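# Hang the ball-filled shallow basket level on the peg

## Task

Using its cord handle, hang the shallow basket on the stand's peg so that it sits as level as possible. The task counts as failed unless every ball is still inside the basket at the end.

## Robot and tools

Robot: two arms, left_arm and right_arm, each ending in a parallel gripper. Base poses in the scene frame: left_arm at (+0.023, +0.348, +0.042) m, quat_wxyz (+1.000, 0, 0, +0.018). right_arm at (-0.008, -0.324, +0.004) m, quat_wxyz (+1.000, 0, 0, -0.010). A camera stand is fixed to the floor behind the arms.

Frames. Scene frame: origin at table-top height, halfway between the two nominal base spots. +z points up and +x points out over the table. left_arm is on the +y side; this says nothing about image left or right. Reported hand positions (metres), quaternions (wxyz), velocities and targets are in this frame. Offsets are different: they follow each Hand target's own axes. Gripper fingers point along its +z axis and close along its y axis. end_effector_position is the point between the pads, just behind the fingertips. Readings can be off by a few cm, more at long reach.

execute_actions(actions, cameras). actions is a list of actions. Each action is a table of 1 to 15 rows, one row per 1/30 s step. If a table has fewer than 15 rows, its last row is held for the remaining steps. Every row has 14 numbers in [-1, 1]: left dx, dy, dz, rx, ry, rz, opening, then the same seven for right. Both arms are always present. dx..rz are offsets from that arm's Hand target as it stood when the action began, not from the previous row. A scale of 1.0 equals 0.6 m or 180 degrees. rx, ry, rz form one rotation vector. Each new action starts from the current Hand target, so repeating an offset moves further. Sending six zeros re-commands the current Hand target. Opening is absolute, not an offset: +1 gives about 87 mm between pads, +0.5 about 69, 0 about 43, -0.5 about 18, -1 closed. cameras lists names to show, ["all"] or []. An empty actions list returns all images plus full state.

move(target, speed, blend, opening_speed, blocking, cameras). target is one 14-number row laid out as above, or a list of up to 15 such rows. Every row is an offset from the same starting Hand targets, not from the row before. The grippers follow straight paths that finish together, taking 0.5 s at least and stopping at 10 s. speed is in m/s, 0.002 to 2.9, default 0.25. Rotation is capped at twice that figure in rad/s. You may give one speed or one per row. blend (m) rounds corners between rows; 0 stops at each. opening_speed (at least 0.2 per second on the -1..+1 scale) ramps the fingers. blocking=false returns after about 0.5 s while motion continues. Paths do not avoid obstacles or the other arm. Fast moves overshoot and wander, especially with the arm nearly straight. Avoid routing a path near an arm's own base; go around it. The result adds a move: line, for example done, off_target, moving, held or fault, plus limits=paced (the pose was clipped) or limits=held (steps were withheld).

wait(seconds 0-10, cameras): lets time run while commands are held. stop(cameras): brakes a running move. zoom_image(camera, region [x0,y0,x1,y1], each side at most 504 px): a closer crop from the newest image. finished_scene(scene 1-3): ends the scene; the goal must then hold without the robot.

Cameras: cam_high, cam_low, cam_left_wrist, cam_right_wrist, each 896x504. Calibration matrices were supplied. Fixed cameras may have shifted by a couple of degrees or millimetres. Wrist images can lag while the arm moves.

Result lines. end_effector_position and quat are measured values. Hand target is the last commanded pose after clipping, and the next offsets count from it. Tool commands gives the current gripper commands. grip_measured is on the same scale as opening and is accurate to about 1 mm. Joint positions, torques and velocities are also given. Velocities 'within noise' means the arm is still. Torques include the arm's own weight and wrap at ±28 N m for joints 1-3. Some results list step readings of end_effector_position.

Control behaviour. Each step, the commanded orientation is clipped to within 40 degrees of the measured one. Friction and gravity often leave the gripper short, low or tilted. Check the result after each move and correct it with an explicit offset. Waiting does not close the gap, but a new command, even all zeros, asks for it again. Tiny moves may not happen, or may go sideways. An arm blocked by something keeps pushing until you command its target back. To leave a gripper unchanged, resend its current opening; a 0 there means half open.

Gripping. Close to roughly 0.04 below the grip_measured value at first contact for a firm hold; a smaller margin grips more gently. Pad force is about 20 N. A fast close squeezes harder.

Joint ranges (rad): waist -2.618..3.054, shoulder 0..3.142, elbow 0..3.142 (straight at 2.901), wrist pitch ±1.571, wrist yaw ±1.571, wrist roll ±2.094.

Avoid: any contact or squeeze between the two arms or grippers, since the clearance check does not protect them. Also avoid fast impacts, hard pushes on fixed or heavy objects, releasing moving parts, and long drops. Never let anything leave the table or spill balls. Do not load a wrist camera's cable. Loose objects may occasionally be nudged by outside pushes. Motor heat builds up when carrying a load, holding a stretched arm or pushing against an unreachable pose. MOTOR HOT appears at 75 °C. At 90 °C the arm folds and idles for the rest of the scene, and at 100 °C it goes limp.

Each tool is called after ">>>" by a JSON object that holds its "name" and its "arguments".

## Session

>>> {"name": "execute_actions", "arguments": {"actions": []}}

Scene clock: 0.00 s.
left_arm: end_effector_position=(+0.3401, +0.1274, +0.1858) grip_measured=+1.000 end_effector_quat_wxyz=(+0.602, +0.105, +0.771, -0.178) | right_arm: end_effector_position=(+0.3466, -0.3145, +0.1091) grip_measured=+1.000 end_effector_quat_wxyz=(+0.592, +0.165, +0.788, +0.027)
Joint positions: left_arm=[-0.746 1.246 0.485 0.538 -0.281 -0.215 1] | right_arm=[0.141 1.179 0.358 0.509 0.268 0.337 1]
Joint velocities: within noise
Joint torques (N m): no reading
Heat: left arm: 24 °C; right arm: 26 °C.
Hand target: left_arm +0.3417, +0.1260, +0.1927; +0.608, +0.103, +0.766, -0.182 | right_arm +0.3479, -0.3142, +0.1122; +0.595, +0.165, +0.786, +0.028
Tool commands: left_gripper/opening=+1.0 right_gripper/opening=+1.0
camera_calibration:
cam_left_wrist: T_world_to_cam=[[-0.373483, -0.914933, 0.152997, 0.210823], [-0.84364, 0.266431, -0.46614, 0.364241], [0.385723, -0.30317, -0.871381, 0.214439], [0, 0, 0, 1]] pos_world=[0.303313, 0.160855, 0.324391]
cam_right_wrist: T_world_to_cam=[[-0.226313, -0.945932, -0.232368, -0.196178], [-0.877743, 0.301478, -0.372396, 0.459666], [0.422315, 0.119682, -0.898513, 0.132781], [0, 0, 0, 1]] pos_world=[0.302996, -0.340041, 0.244898]

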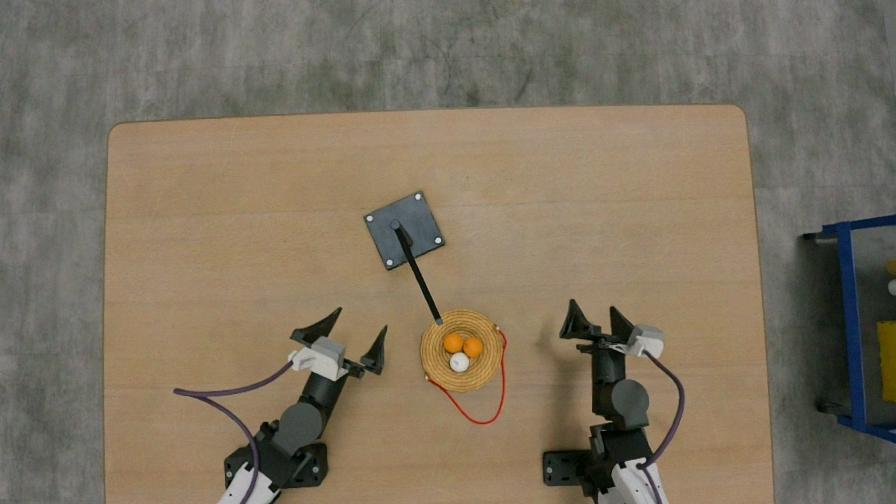

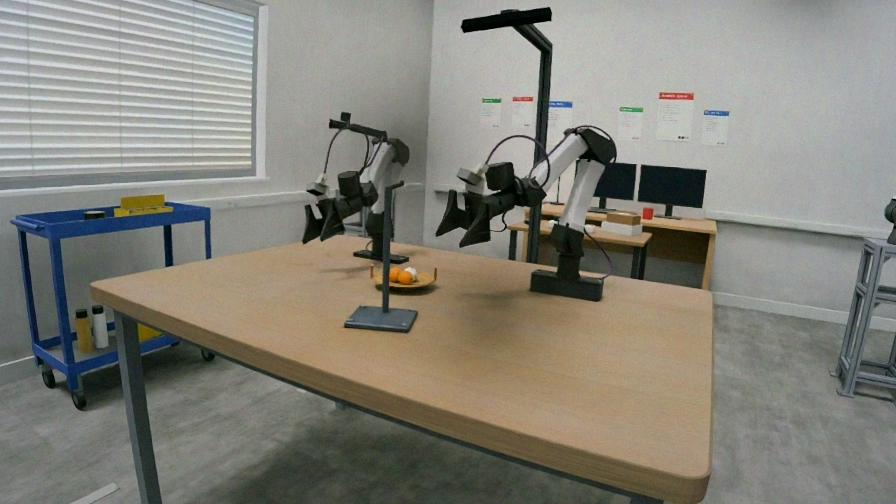

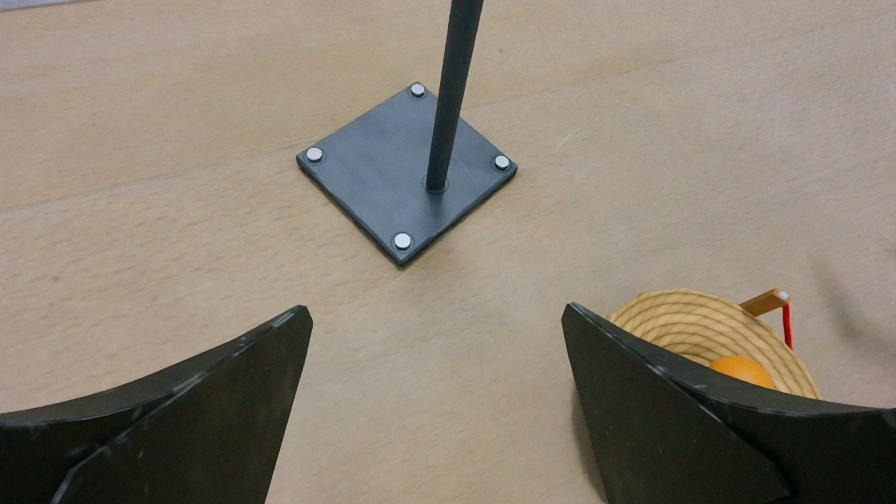

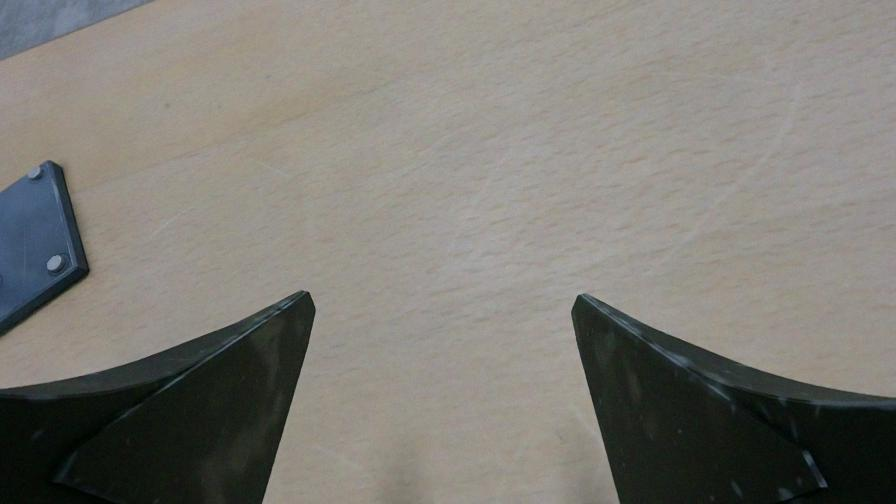

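>>> {"name": "zoom_image", "arguments": {"camera": "cam_high", "region": [390, 290, 550, 440]}}

>>> {"name": "zoom_image", "arguments": {"camera": "cam_low", "region": [330, 160, 480, 340]}}

Scaled by 3.150 from the camera's 896x504 image, which has a finer 1280x720 frame.

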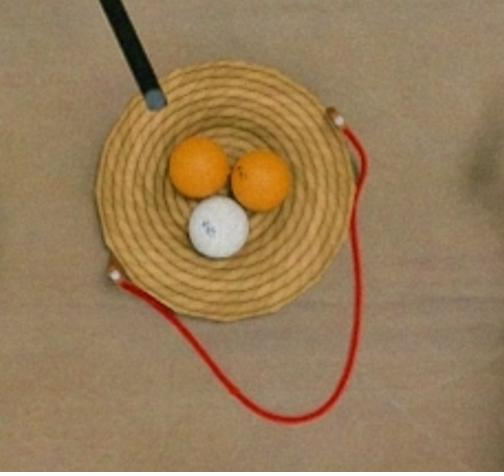

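Scaled by 2.800 from the camera's 896x504 image, which has a finer 1280x720 frame.

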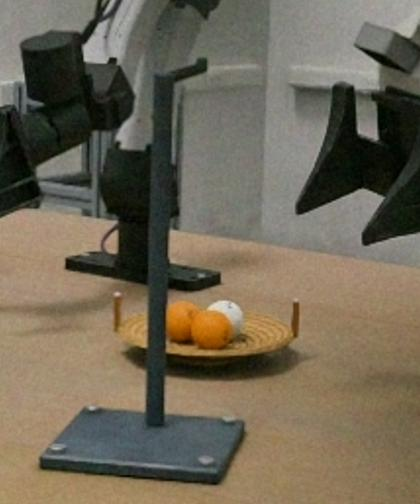

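>>> {"name": "move", "arguments": {"target": [[0.112,-0.21,-0.2197,0.035,0.15,0.06,-0.3,-0.222,-0.13,-0.06,0,0,0,1],[0.2395,-0.5005,-0.1742,0.0708,0.3031,0.1197,-0.3,-0.222,-0.13,-0.06,0,0,0,1]], "speed": 0.25, "blend": [0.05,0], "cameras": ["all"]}}

Scene clock: 5.20 s.
left_arm: end_effector_position=(+0.1028, -0.1097, +0.1201) grip_measured=-0.300 end_effector_quat_wxyz=(+0.201, +0.374, +0.902, -0.080) | right_arm: end_effector_position=(+0.3253, -0.4210, +0.2204) grip_measured=+1.000 end_effector_quat_wxyz=(+0.592, +0.173, +0.787, +0.026)
Joint positions: left_arm=[-1.483 2.125 1.832 -0.929 -0.268 -0.614 0.35] | right_arm=[-0.406 0.98 0.73 -0.064 -0.241 0.184 1]
Joint torques (N m): left_arm=[-0.62 -9.54 7.2 1.05 -0.11 -0.22] | right_arm=[-0.51 -1.72 11.14 1.75 -0.1 0.02]
Heat: left arm: 24 °C; right arm: 27 °C.
Hand target: left_arm +0.1000, -0.1148, +0.1201; +0.199, +0.374, +0.902, -0.083 | right_arm +0.3280, -0.4215, +0.2272; +0.595, +0.165, +0.786, +0.028
Off the commanded pose: left_arm 0.006 m, 0 deg | right_arm 0.007 m, 1 deg.
move: done
camera_calibration:
cam_left_wrist: T_world_to_cam=[[-0.702142, -0.712007, -0.00656171, -0.00951319], [-0.650425, 0.637609, 0.412797, 0.111833], [-0.289731, 0.29411, -0.910799, 0.316607], [0, 0, 0, 1]] pos_world=[0.15779, -0.171197, 0.242139]
cam_right_wrist: T_world_to_cam=[[-0.241325, -0.940152, -0.240576, -0.266837], [-0.873105, 0.318555, -0.369068, 0.51944], [0.423616, 0.120983, -0.897726, 0.254387], [0, 0, 0, 1]] pos_world=[0.281368, -0.447114, 0.355884]

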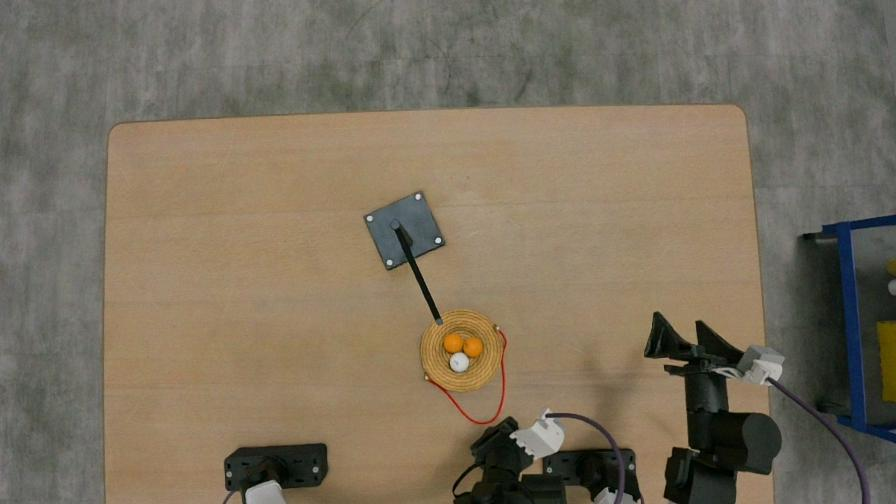

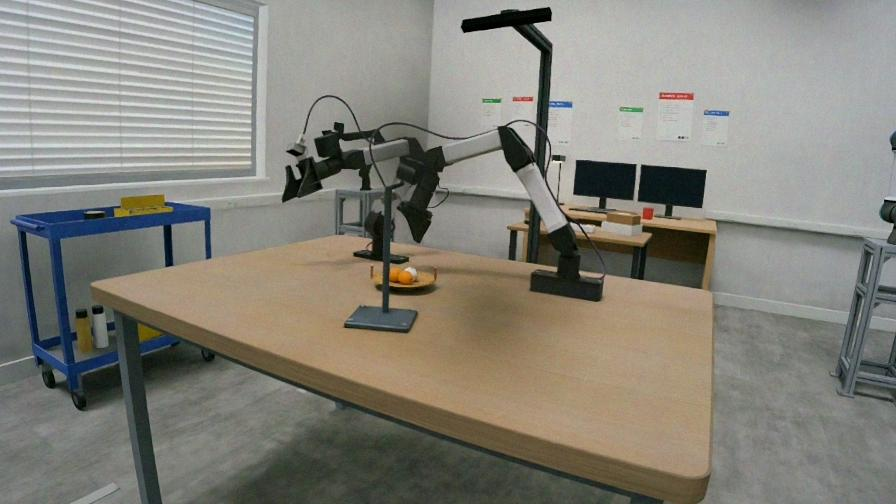

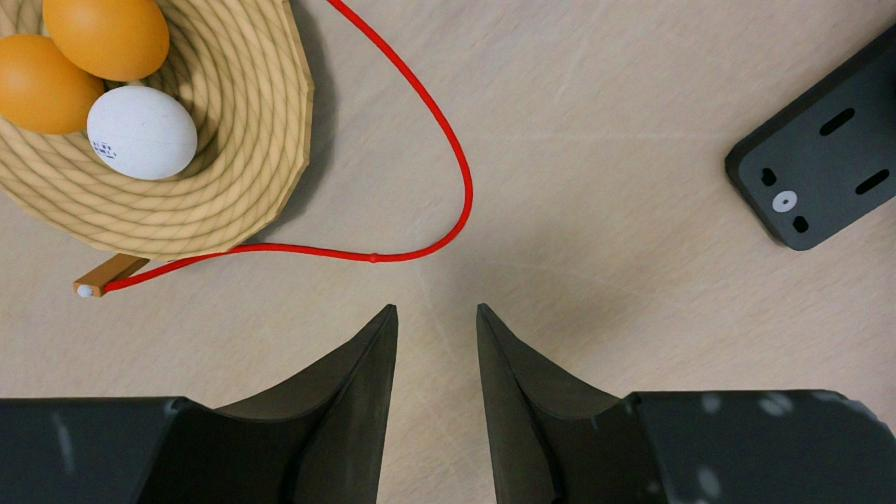

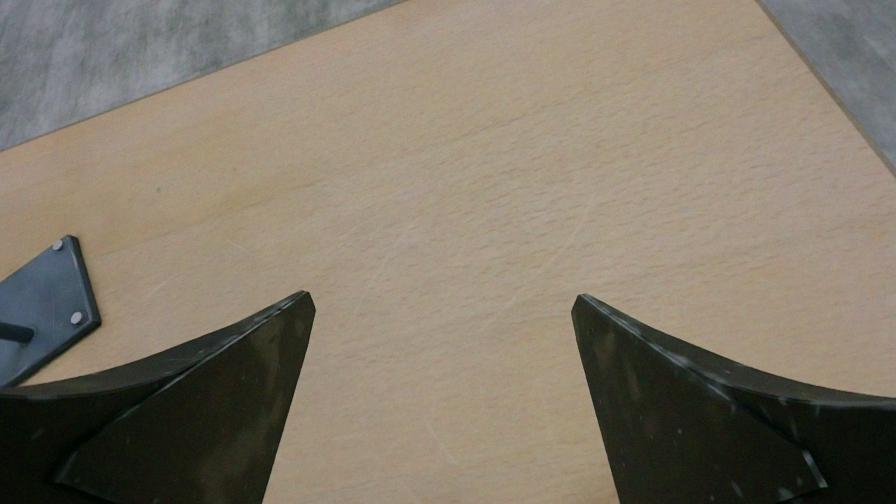

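>>> {"name": "move", "arguments": {"target": [0.027,-0.0215,0.1253,0,0,0,-0.3,0,0,0,0,0,0,1], "speed": 0.15, "cameras": ["cam_left_wrist"]}}

Scene clock: 6.83 s.
left_arm: end_effector_position=(+0.1051, -0.1314, +0.0487) grip_measured=-0.300 end_effector_quat_wxyz=(+0.199, +0.375, +0.902, -0.077) | right_arm: end_effector_position=(+0.3253, -0.4210, +0.2204) grip_measured=+1.000 end_effector_quat_wxyz=(+0.592, +0.173, +0.787, +0.026)
Joint positions: left_arm=[-1.483 2.271 1.784 -0.743 -0.266 -0.614 0.35] | right_arm=[-0.406 0.98 0.73 -0.064 -0.241 0.184 1]
Joint torques (N m): left_arm=[-0.57 -10.96 5.31 1.27 -0.17 -0.18] | right_arm=[-0.51 -1.7 11.14 1.75 -0.09 0.02]
Heat: left arm: 25 °C; right arm: 28 °C.
Hand target: left_arm +0.1029, -0.1359, +0.0450; +0.199, +0.374, +0.902, -0.083 | right_arm +0.3280, -0.4215, +0.2272; +0.595, +0.165, +0.786, +0.028
Off the commanded pose: left_arm 0.006 m, 1 deg | right_arm 0.007 m, 1 deg.
move: done
camera_calibration:
cam_left_wrist: T_world_to_cam=[[-0.702555, -0.711554, -0.0103316, -0.0234613], [-0.648907, 0.634605, 0.419758, 0.155784], [-0.292124, 0.301607, -0.907577, 0.259773], [0, 0, 0, 1]] pos_world=[0.160493, -0.193905, 0.17013]
Images, in order (width x height): cam_left_wrist 896x504.

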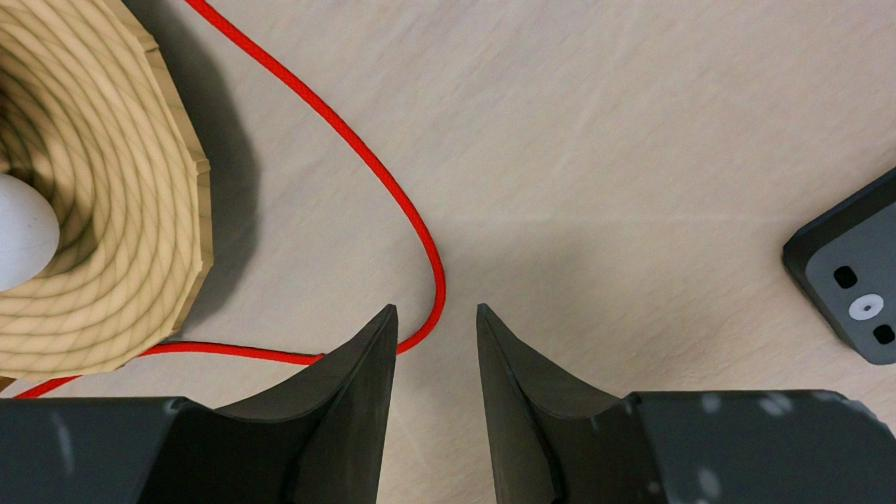

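>>> {"name": "move", "arguments": {"target": [0.0275,0,0.0478,0,0,0,-0.3,0,0,0,0,0,0,1], "speed": 0.06, "cameras": ["cam_left_wrist"]}}

Scene clock: 8.77 s.
left_arm: end_effector_position=(+0.1053, -0.1331, +0.0227) grip_measured=-0.300 end_effector_quat_wxyz=(+0.203, +0.373, +0.901, -0.084) | right_arm: end_effector_position=(+0.3253, -0.4210, +0.2204) grip_measured=+1.000 end_effector_quat_wxyz=(+0.592, +0.173, +0.787, +0.026)
Joint positions: left_arm=[-1.483 2.294 1.712 -0.632 -0.266 -0.614 0.35] | right_arm=[-0.406 0.98 0.73 -0.064 -0.241 0.184 1]
Joint torques (N m): left_arm=[-0.87 -10.06 4.57 1.31 -0.2 -0.25] | right_arm=[-0.51 -1.7 11.18 1.74 -0.09 0.02]
Heat: left arm: 26 °C; right arm: 28 °C.
Hand target: left_arm +0.1008, -0.1340, +0.0122; +0.200, +0.374, +0.902, -0.083 | right_arm +0.3280, -0.4215, +0.2272; +0.595, +0.165, +0.786, +0.028
Off the commanded pose: left_arm 0.012 m, 0 deg | right_arm 0.007 m, 1 deg.
move: off_target (left_arm)
camera_calibration:
cam_left_wrist: T_world_to_cam=[[-0.702564, -0.71162, -0.000125243, -0.0249871], [-0.649697, 0.641357, 0.408112, 0.169023], [-0.29034, 0.286806, -0.912932, 0.234663], [0, 0, 0, 1]] pos_world=[0.160391, -0.193488, 0.145248]
Images, in order (width x height): cam_left_wrist 896x504.

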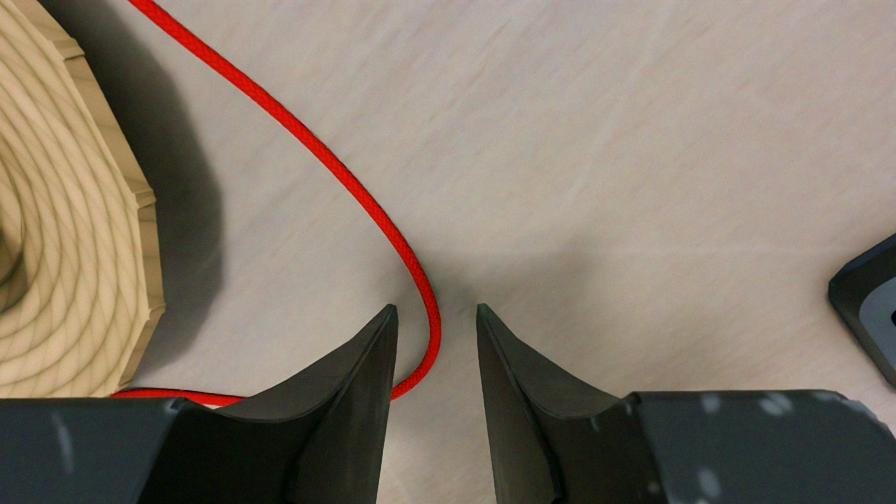

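>>> {"name": "move", "arguments": {"target": [[0.006,0,0.012,0,0,0,-0.3,0,0,0,0,0,0,1],[0.006,0,0.012,0,0,0,-1,0,0,0,0,0,0,1]], "speed": 0.05, "opening_speed": 0.6, "cameras": ["cam_left_wrist"]}}

Scene clock: 10.93 s.
left_arm: end_effector_position=(+0.1015, -0.1395, +0.0218) grip_measured=-0.915 end_effector_quat_wxyz=(+0.205, +0.374, +0.899, -0.098) | right_arm: end_effector_position=(+0.3253, -0.4210, +0.2204) grip_measured=+1.000 end_effector_quat_wxyz=(+0.592, +0.173, +0.787, +0.026)
Joint positions: left_arm=[-1.489 2.294 1.702 -0.595 -0.258 -0.615 0.042] | right_arm=[-0.406 0.98 0.73 -0.064 -0.241 0.184 1]
Joint torques (N m): left_arm=[-0.34 -9.51 4.22 1.28 -0.25 -0.23] | right_arm=[-0.51 -1.73 11.15 1.74 -0.09 0.01]
Heat: left arm: 27 °C; right arm: 29 °C.
Hand target: left_arm +0.1008, -0.1338, +0.0041; +0.199, +0.374, +0.902, -0.083 | right_arm +0.3280, -0.4215, +0.2272; +0.595, +0.165, +0.786, +0.028
Off the commanded pose: left_arm 0.019 m, 2 deg | right_arm 0.007 m, 1 deg.
move: off_target (left_arm); target 2's new opening was sent with left_arm's hand 0.018 m and 0 deg from that target
camera_calibration:
cam_left_wrist: T_world_to_cam=[[-0.708838, -0.704998, 0.022937, -0.0312028], [-0.641889, 0.658185, 0.393409, 0.172966], [-0.29245, 0.264141, -0.919077, 0.231763], [0, 0, 0, 1]] pos_world=[0.156686, -0.19706, 0.145677]
Images, in order (width x height): cam_left_wrist 896x504.

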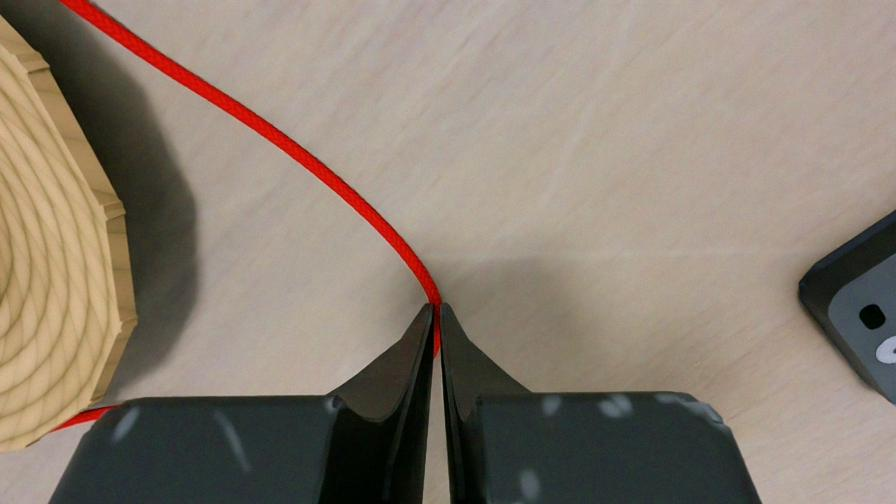

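>>> {"name": "move", "arguments": {"target": [[-0.1097,0.0825,-0.1512,0.03,-0.055,0.039,-1,0,0,0,0,0,0,1],[-0.235,0.2507,-0.30,0.0745,-0.1377,0.0977,-1,0,0,0,0,0,0,1]], "speed": 0.08, "blend": [0.03,0], "cameras": ["cam_high","cam_low","cam_left_wrist"]}}

>>> {"name": "zoom_image", "arguments": {"camera": "cam_low", "region": [340, 170, 480, 310]}}

Scene clock: 15.93 s.
left_arm: end_effector_position=(+0.2414, -0.0617, +0.2054) grip_measured=-0.915 end_effector_quat_wxyz=(+0.328, +0.502, +0.770, -0.219) | right_arm: end_effector_position=(+0.3253, -0.4210, +0.2204) grip_measured=+1.000 end_effector_quat_wxyz=(+0.592, +0.173, +0.787, +0.026)
Joint positions: left_arm=[-1.091 1.726 1.453 -0.489 0.08 0.065 0.042] | right_arm=[-0.406 0.98 0.73 -0.064 -0.241 0.184 1]
Joint torques (N m): left_arm=[0.31 -11.06 6.3 2.05 0.12 0.02] | right_arm=[-0.51 -1.73 11.14 1.74 -0.1 0.02]
Heat: left arm: 29 °C; right arm: 30 °C.
Hand target: left_arm +0.2439, -0.0642, +0.2268; +0.353, +0.500, +0.755, -0.233 | right_arm +0.3280, -0.4215, +0.2272; +0.595, +0.165, +0.786, +0.028
Off the commanded pose: left_arm 0.022 m, 4 deg | right_arm 0.007 m, 1 deg.
move: off_target (left_arm)
camera_calibration:
cam_left_wrist: T_world_to_cam=[[-0.913873, -0.405876, 0.010026, 0.189274], [-0.404898, 0.912932, 0.0511187, 0.168142], [-0.029901, 0.0426565, -0.998642, 0.360166], [0, 0, 0, 1]] pos_world=[0.251823, -0.092044, 0.349184]
Images, in order (width x height): cam_high 896x504, cam_low 896x504, cam_left_wrist 896x504.

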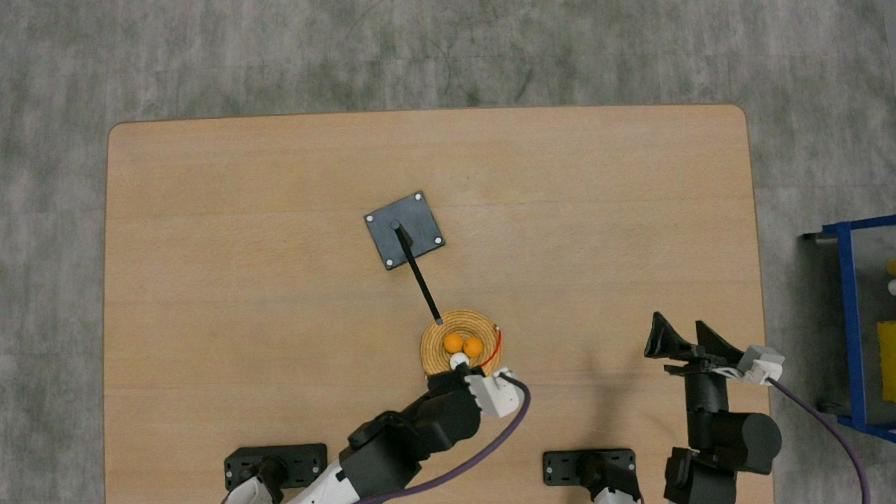

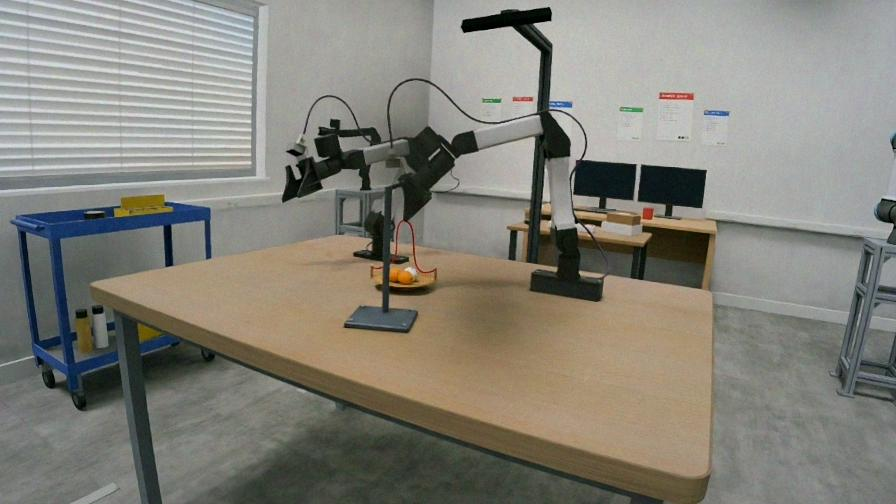

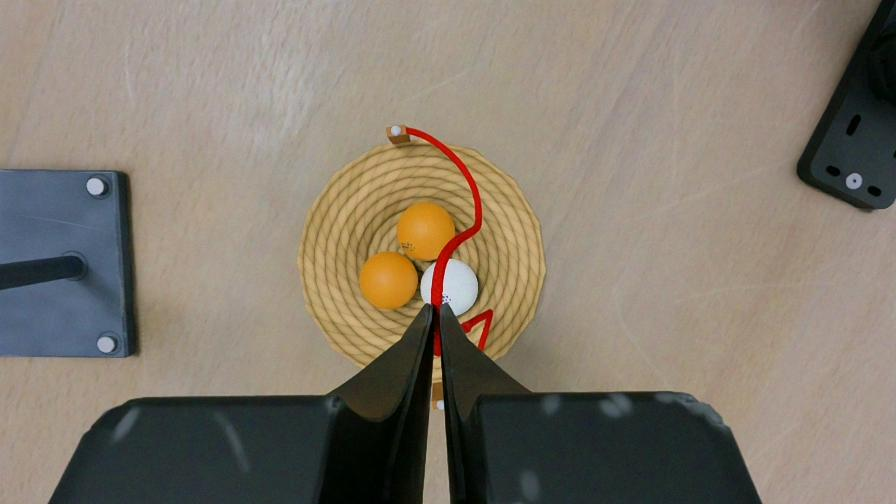

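Scaled by 3.600 from the camera's 896x504 image, which has a finer 1280x720 frame.

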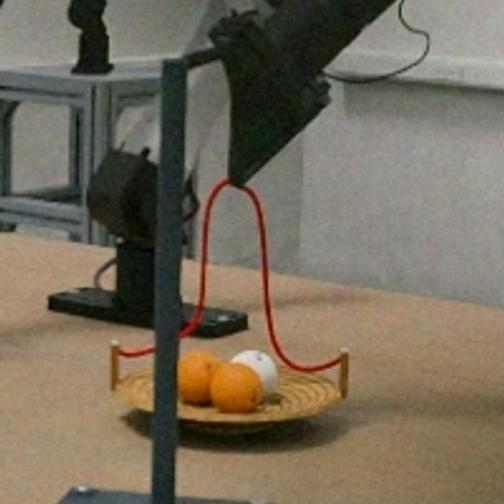

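>>> {"name": "move", "arguments": {"target": [-0.066,0.027,-0.038,0,0,0,-1,0,0,0,0,0,0,1], "speed": 0.04, "cameras": ["cam_low","cam_left_wrist"]}}

>>> {"name": "zoom_image", "arguments": {"camera": "cam_low", "region": [340, 170, 480, 310]}}

Scene clock: 18.00 s.
left_arm: end_effector_position=(+0.2575, -0.0622, +0.2681) grip_measured=-0.915 end_effector_quat_wxyz=(+0.350, +0.498, +0.759, -0.231) | right_arm: end_effector_position=(+0.3253, -0.4210, +0.2204) grip_measured=+1.000 end_effector_quat_wxyz=(+0.592, +0.173, +0.787, +0.026)
Joint positions: left_arm=[-1.053 1.735 1.68 -0.656 0.112 0.091 0.042] | right_arm=[-0.406 0.98 0.73 -0.064 -0.241 0.184 1]
Joint velocities: left_arm=[within noise] | right_arm=[0.007 -0.007 -0.051 0.022 -0.022 -0.081 0]
Joint torques (N m): left_arm=[0.44 -7.09 7.83 1.86 0.12 -0.02] | right_arm=[-0.5 -1.7 11.15 1.74 -0.1 0.02]
Heat: left arm: 30 °C; right arm: 31 °C.
Hand target: left_arm +0.2618, -0.0652, +0.2718; +0.353, +0.500, +0.755, -0.233 | right_arm +0.3280, -0.4215, +0.2272; +0.595, +0.165, +0.786, +0.028
Off the commanded pose: left_arm 0.006 m, 1 deg | right_arm 0.007 m, 1 deg.
move: done
camera_calibration:
cam_left_wrist: T_world_to_cam=[[-0.915218, -0.402917, 0.00580457, 0.204736], [-0.402936, 0.915224, -0.00275195, 0.186057], [-0.00420368, -0.00485751, -0.999979, 0.414085], [0, 0, 0, 1]] pos_world=[0.264088, -0.0857811, 0.4134]
Images, in order (width x height): cam_low 896x504, cam_left_wrist 896x504.

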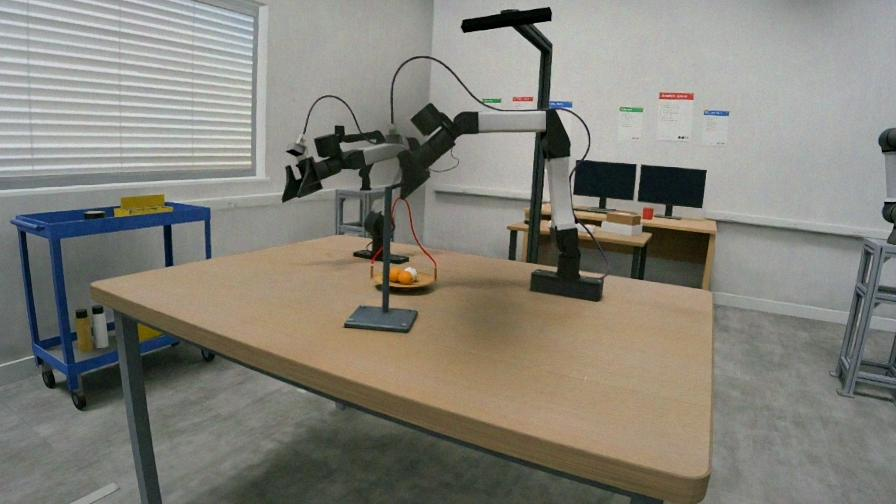

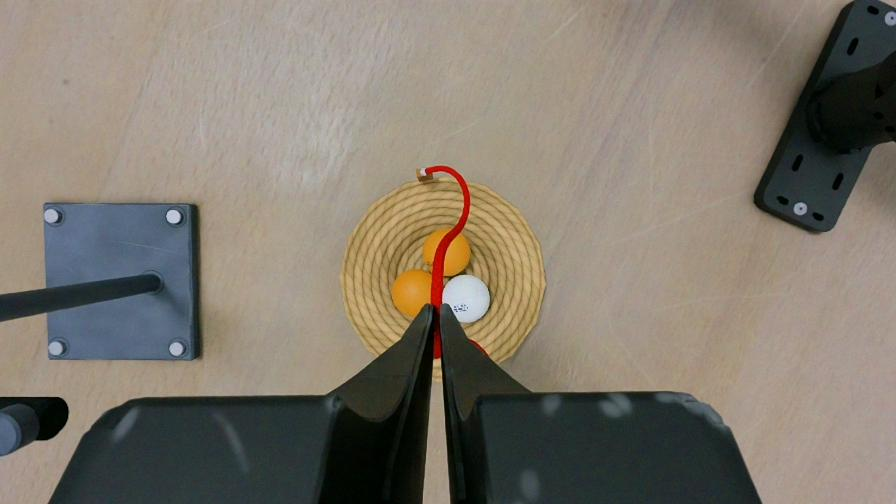

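Scaled by 3.600 from the camera's 896x504 image, which has a finer 1280x720 frame.

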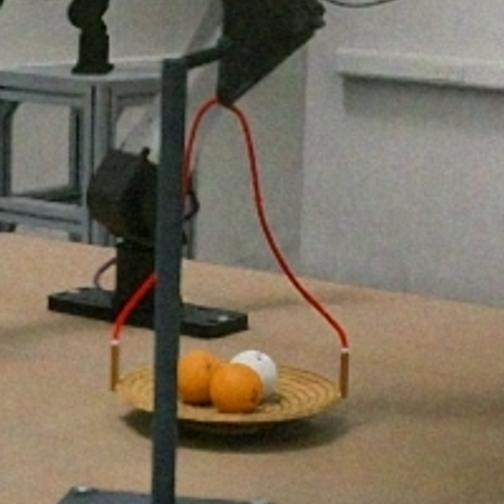

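>>> {"name": "move", "arguments": {"target": [-0.0255,0,-0.0214,0,0,0,-1,0,0,0,0,0,0,1], "speed": 0.025, "cameras": ["cam_low"]}}

>>> {"name": "zoom_image", "arguments": {"camera": "cam_low", "region": [340, 170, 480, 310]}}

>>> {"name": "move", "arguments": {"target": [-0.0153,0,-0.0129,0,0,0,-1,0,0,0,0,0,0,1], "speed": 0.025, "cameras": ["cam_low","cam_left_wrist"]}}

>>> {"name": "zoom_image", "arguments": {"camera": "cam_low", "region": [340, 170, 480, 310]}}

Scene clock: 19.47 s.
left_arm: end_effector_position=(+0.2573, -0.0620, +0.2873) grip_measured=-0.915 end_effector_quat_wxyz=(+0.348, +0.498, +0.760, -0.231) | right_arm: end_effector_position=(+0.3253, -0.4210, +0.2204) grip_measured=+1.000 end_effector_quat_wxyz=(+0.592, +0.173, +0.787, +0.026)
Joint positions: left_arm=[-1.053 1.754 1.783 -0.743 0.112 0.091 0.042] | right_arm=[-0.406 0.98 0.73 -0.064 -0.241 0.184 1]
Joint torques (N m): left_arm=[0.43 -7.23 7.79 1.82 0.14 0.01] | right_arm=[-0.51 -1.72 11.14 1.75 -0.09 0.02]
Heat: left arm: 30 °C; right arm: 31 °C.
Hand target: left_arm +0.2618, -0.0652, +0.2918; +0.353, +0.500, +0.756, -0.233 | right_arm +0.3280, -0.4215, +0.2272; +0.595, +0.165, +0.786, +0.028
Off the commanded pose: left_arm 0.007 m, 1 deg | right_arm 0.007 m, 1 deg.
move: done
Images, in order (width x height): cam_low 896x504.

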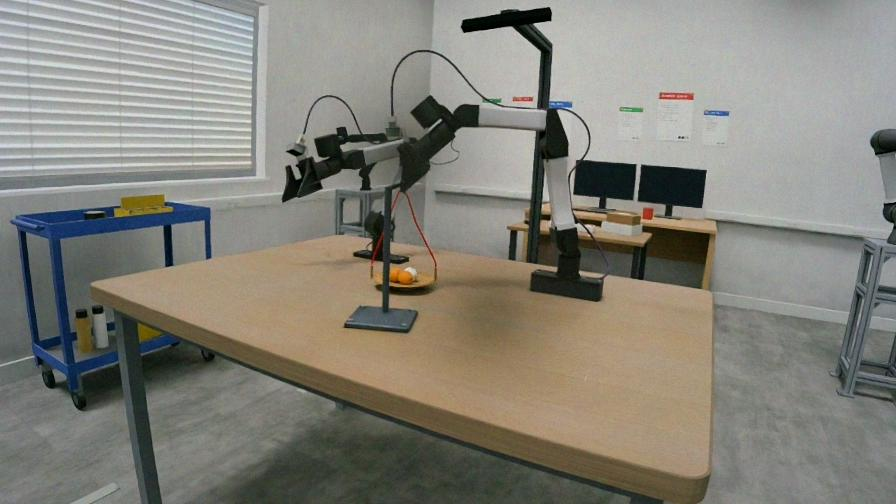

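Scaled by 3.600 from the camera's 896x504 image, which has a finer 1280x720 frame.

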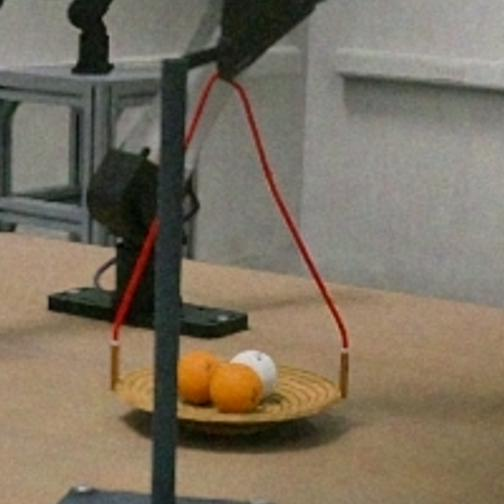

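Scene clock: 20.50 s.
left_arm: end_effector_position=(+0.2553, -0.0587, +0.2917) grip_measured=-0.915 end_effector_quat_wxyz=(+0.336, +0.501, +0.766, -0.225) | right_arm: end_effector_position=(+0.3253, -0.4210, +0.2204) grip_measured=+1.000 end_effector_quat_wxyz=(+0.592, +0.173, +0.787, +0.026)
Joint positions: left_arm=[-1.053 1.774 1.845 -0.815 0.112 0.092 0.042] | right_arm=[-0.406 0.98 0.73 -0.064 -0.241 0.184 1]
Joint torques (N m): left_arm=[0.43 -7.8 8.21 2 0.11 -0.01] | right_arm=[-0.5 -1.72 11.14 1.74 -0.09 0.01]
Heat: left arm: 30 °C; right arm: 31 °C.
Hand target: left_arm +0.2618, -0.0651, +0.3038; +0.353, +0.500, +0.756, -0.233 | right_arm +0.3280, -0.4215, +0.2272; +0.595, +0.165, +0.786, +0.028
Off the commanded pose: left_arm 0.015 m, 2 deg | right_arm 0.007 m, 1 deg.
move: off_target (left_arm)
camera_calibration:
cam_left_wrist: T_world_to_cam=[[-0.915173, -0.402935, 0.0101079, 0.202791], [-0.402493, 0.914926, 0.0301703, 0.172238], [-0.0214047, 0.0235427, -0.999494, 0.443663], [0, 0, 0, 1]] pos_world=[0.26441, -0.0863178, 0.436192]
Images, in order (width x height): cam_low 896x504, cam_left_wrist 896x504.

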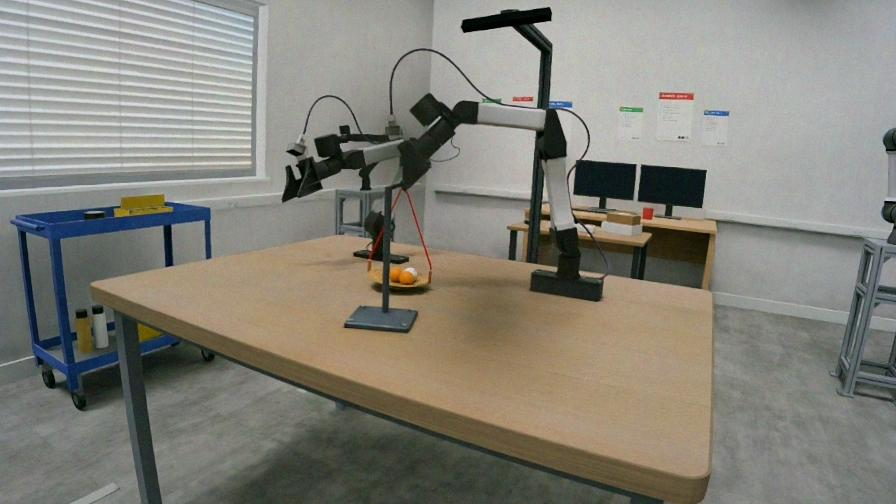

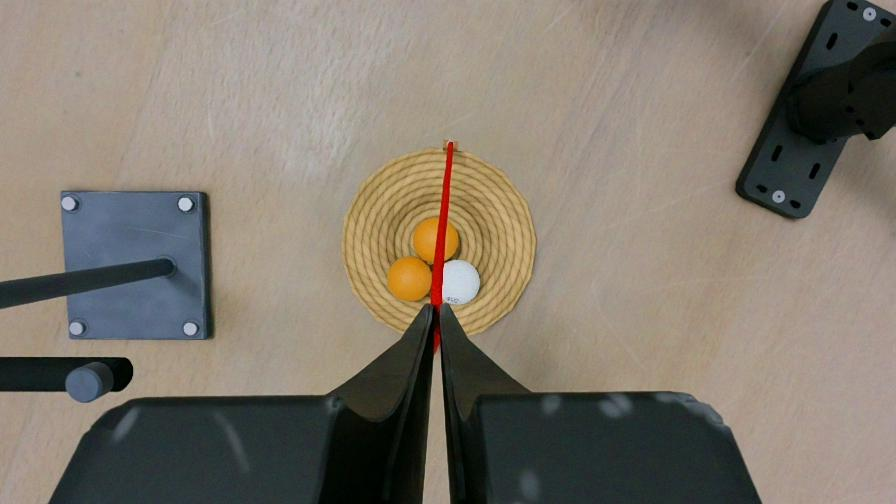

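Scaled by 3.600 from the camera's 896x504 image, which has a finer 1280x720 frame.

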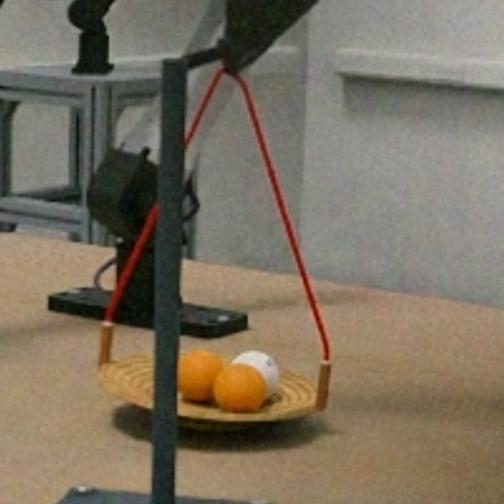

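>>> {"name": "move", "arguments": {"target": [-0.034,-0.001,-0.076,0,0,0,-1,0,0,0,0,0,0,1], "speed": 0.035, "cameras": ["cam_low","cam_left_wrist"]}}

>>> {"name": "zoom_image", "arguments": {"camera": "cam_low", "region": [340, 150, 480, 290]}}

Scene clock: 22.93 s.
left_arm: end_effector_position=(+0.2473, -0.0402, +0.3364) grip_measured=-0.915 end_effector_quat_wxyz=(+0.335, +0.501, +0.766, -0.224) | right_arm: end_effector_position=(+0.3253, -0.4210, +0.2204) grip_measured=+1.000 end_effector_quat_wxyz=(+0.592, +0.173, +0.787, +0.026)
Joint positions: left_arm=[-1.045 1.774 2.04 -1.013 0.116 0.097 0.042] | right_arm=[-0.406 0.98 0.73 -0.064 -0.241 0.184 1]
Joint torques (N m): left_arm=[0.53 -7.43 7.73 2.04 0.16 -0.01] | right_arm=[-0.53 -1.72 11.14 1.75 -0.09 0.02]
Heat: left arm: 30 °C; right arm: 32 °C.
Hand target: left_arm +0.2527, -0.0452, +0.3487; +0.353, +0.500, +0.756, -0.233 | right_arm +0.3280, -0.4215, +0.2272; +0.595, +0.165, +0.786, +0.028
Off the commanded pose: left_arm 0.014 m, 3 deg | right_arm 0.007 m, 1 deg.
move: off_target (left_arm)
camera_calibration:
cam_left_wrist: T_world_to_cam=[[-0.914781, -0.403842, 0.00939183, 0.202495], [-0.403362, 0.914455, 0.0327244, 0.150082], [-0.0218039, 0.0261474, -0.99942, 0.487786], [0, 0, 0, 1]] pos_world=[0.256411, -0.0682217, 0.48069]
Images, in order (width x height): cam_low 896x504, cam_left_wrist 896x504.

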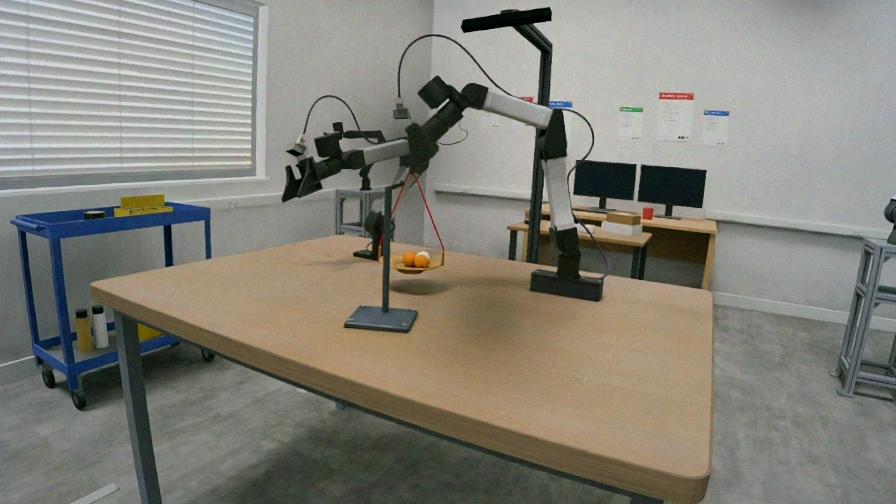

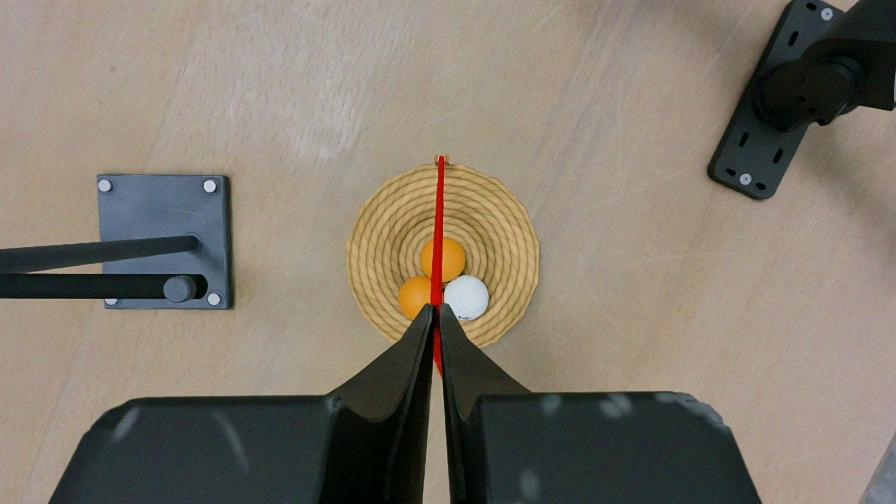

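Scaled by 3.600 from the camera's 896x504 image, which has a finer 1280x720 frame.

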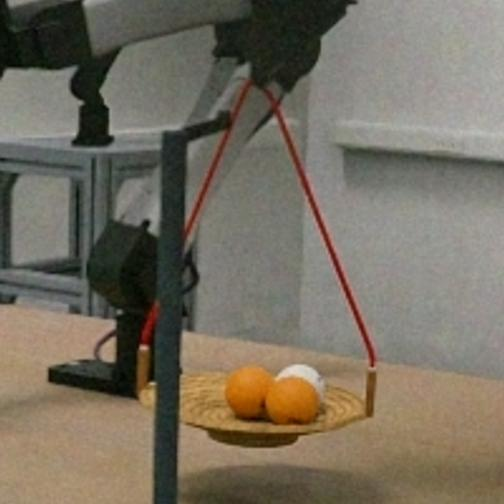

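>>> {"name": "move", "arguments": {"target": [0.0075,0.25,0.0015,0,0,0,-1,0,0,0,0,0,0,1], "speed": 0.045, "cameras": ["cam_low","cam_left_wrist","cam_high"]}}

>>> {"name": "zoom_image", "arguments": {"camera": "cam_low", "region": [340, 150, 480, 290]}}

Scene clock: 27.23 s.
left_arm: end_effector_position=(+0.3854, +0.0190, +0.3363) grip_measured=-0.915 end_effector_quat_wxyz=(+0.338, +0.495, +0.767, -0.227) | right_arm: end_effector_position=(+0.3253, -0.4210, +0.2204) grip_measured=+1.000 end_effector_quat_wxyz=(+0.592, +0.173, +0.787, +0.026)
Joint positions: left_arm=[-0.663 2.066 2.466 -1.207 0.391 0.361 0.042] | right_arm=[-0.406 0.98 0.73 -0.064 -0.241 0.184 1]
Joint torques (N m): left_arm=[0.27 -9.03 7.08 1.89 0.39 0.01] | right_arm=[-0.51 -1.72 11.15 1.75 -0.09 0.03]
Heat: left arm: 30 °C; right arm: 33 °C.
Hand target: left_arm +0.3899, +0.0154, +0.3447; +0.353, +0.500, +0.756, -0.233 | right_arm +0.3280, -0.4215, +0.2272; +0.595, +0.165, +0.786, +0.028
Off the commanded pose: left_arm 0.010 m, 2 deg | right_arm 0.007 m, 1 deg.
move: done
camera_calibration:
cam_left_wrist: T_world_to_cam=[[-0.911569, -0.410843, 0.0158382, 0.349466], [-0.410453, 0.911591, 0.0230133, 0.157734], [-0.0238928, 0.0144773, -0.99961, 0.490255], [0, 0, 0, 1]] pos_world=[0.395018, -0.00731061, 0.480898]
Images, in order (width x height): cam_high 896x504, cam_low 896x504, cam_left_wrist 896x504.

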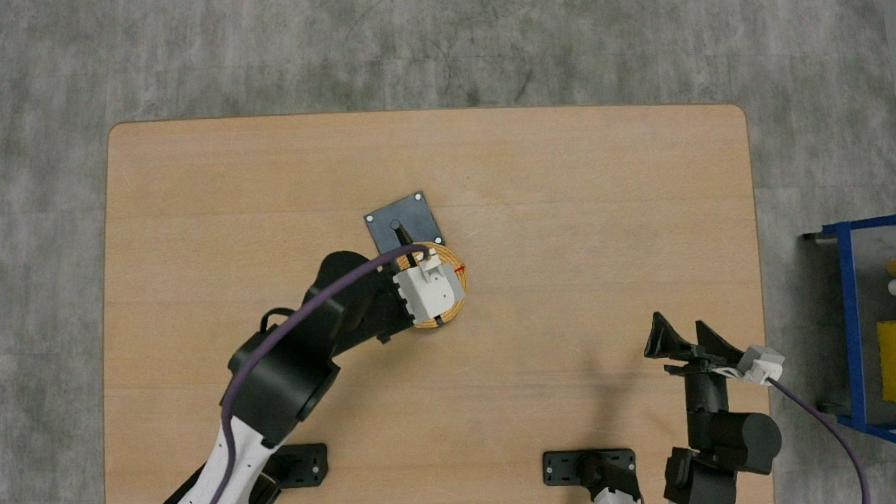

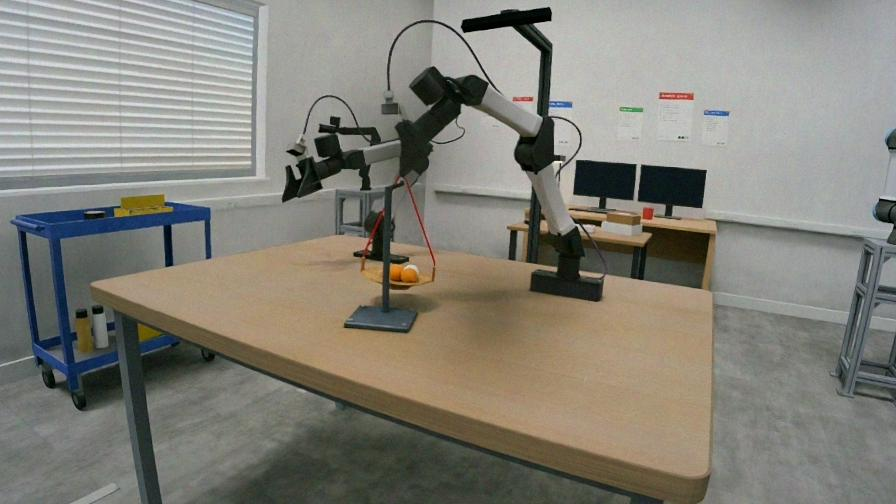

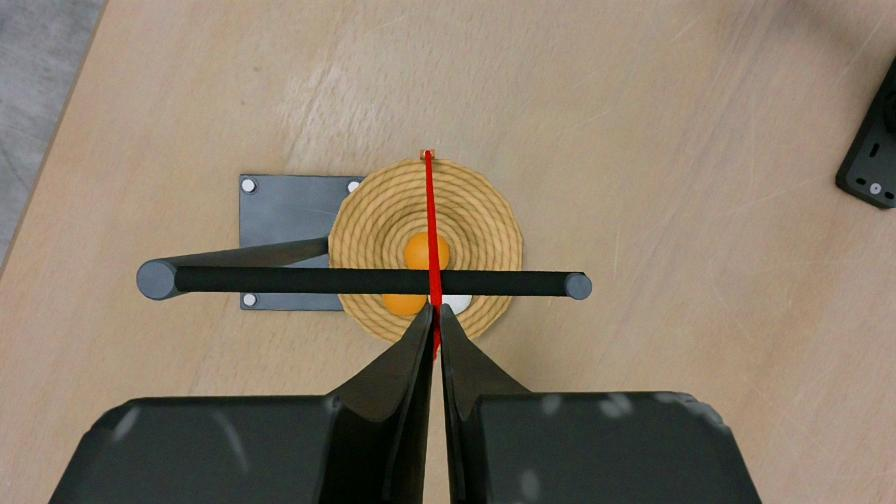

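Scaled by 3.600 from the camera's 896x504 image, which has a finer 1280x720 frame.

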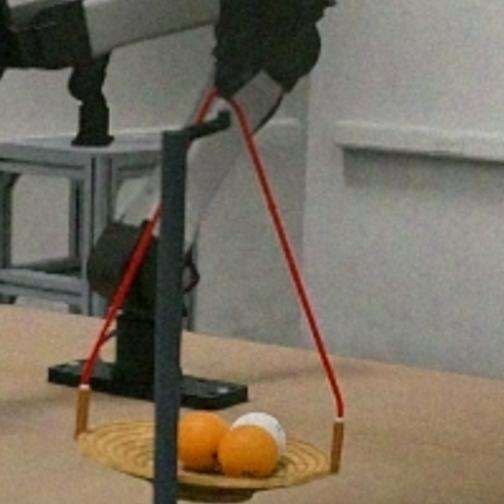

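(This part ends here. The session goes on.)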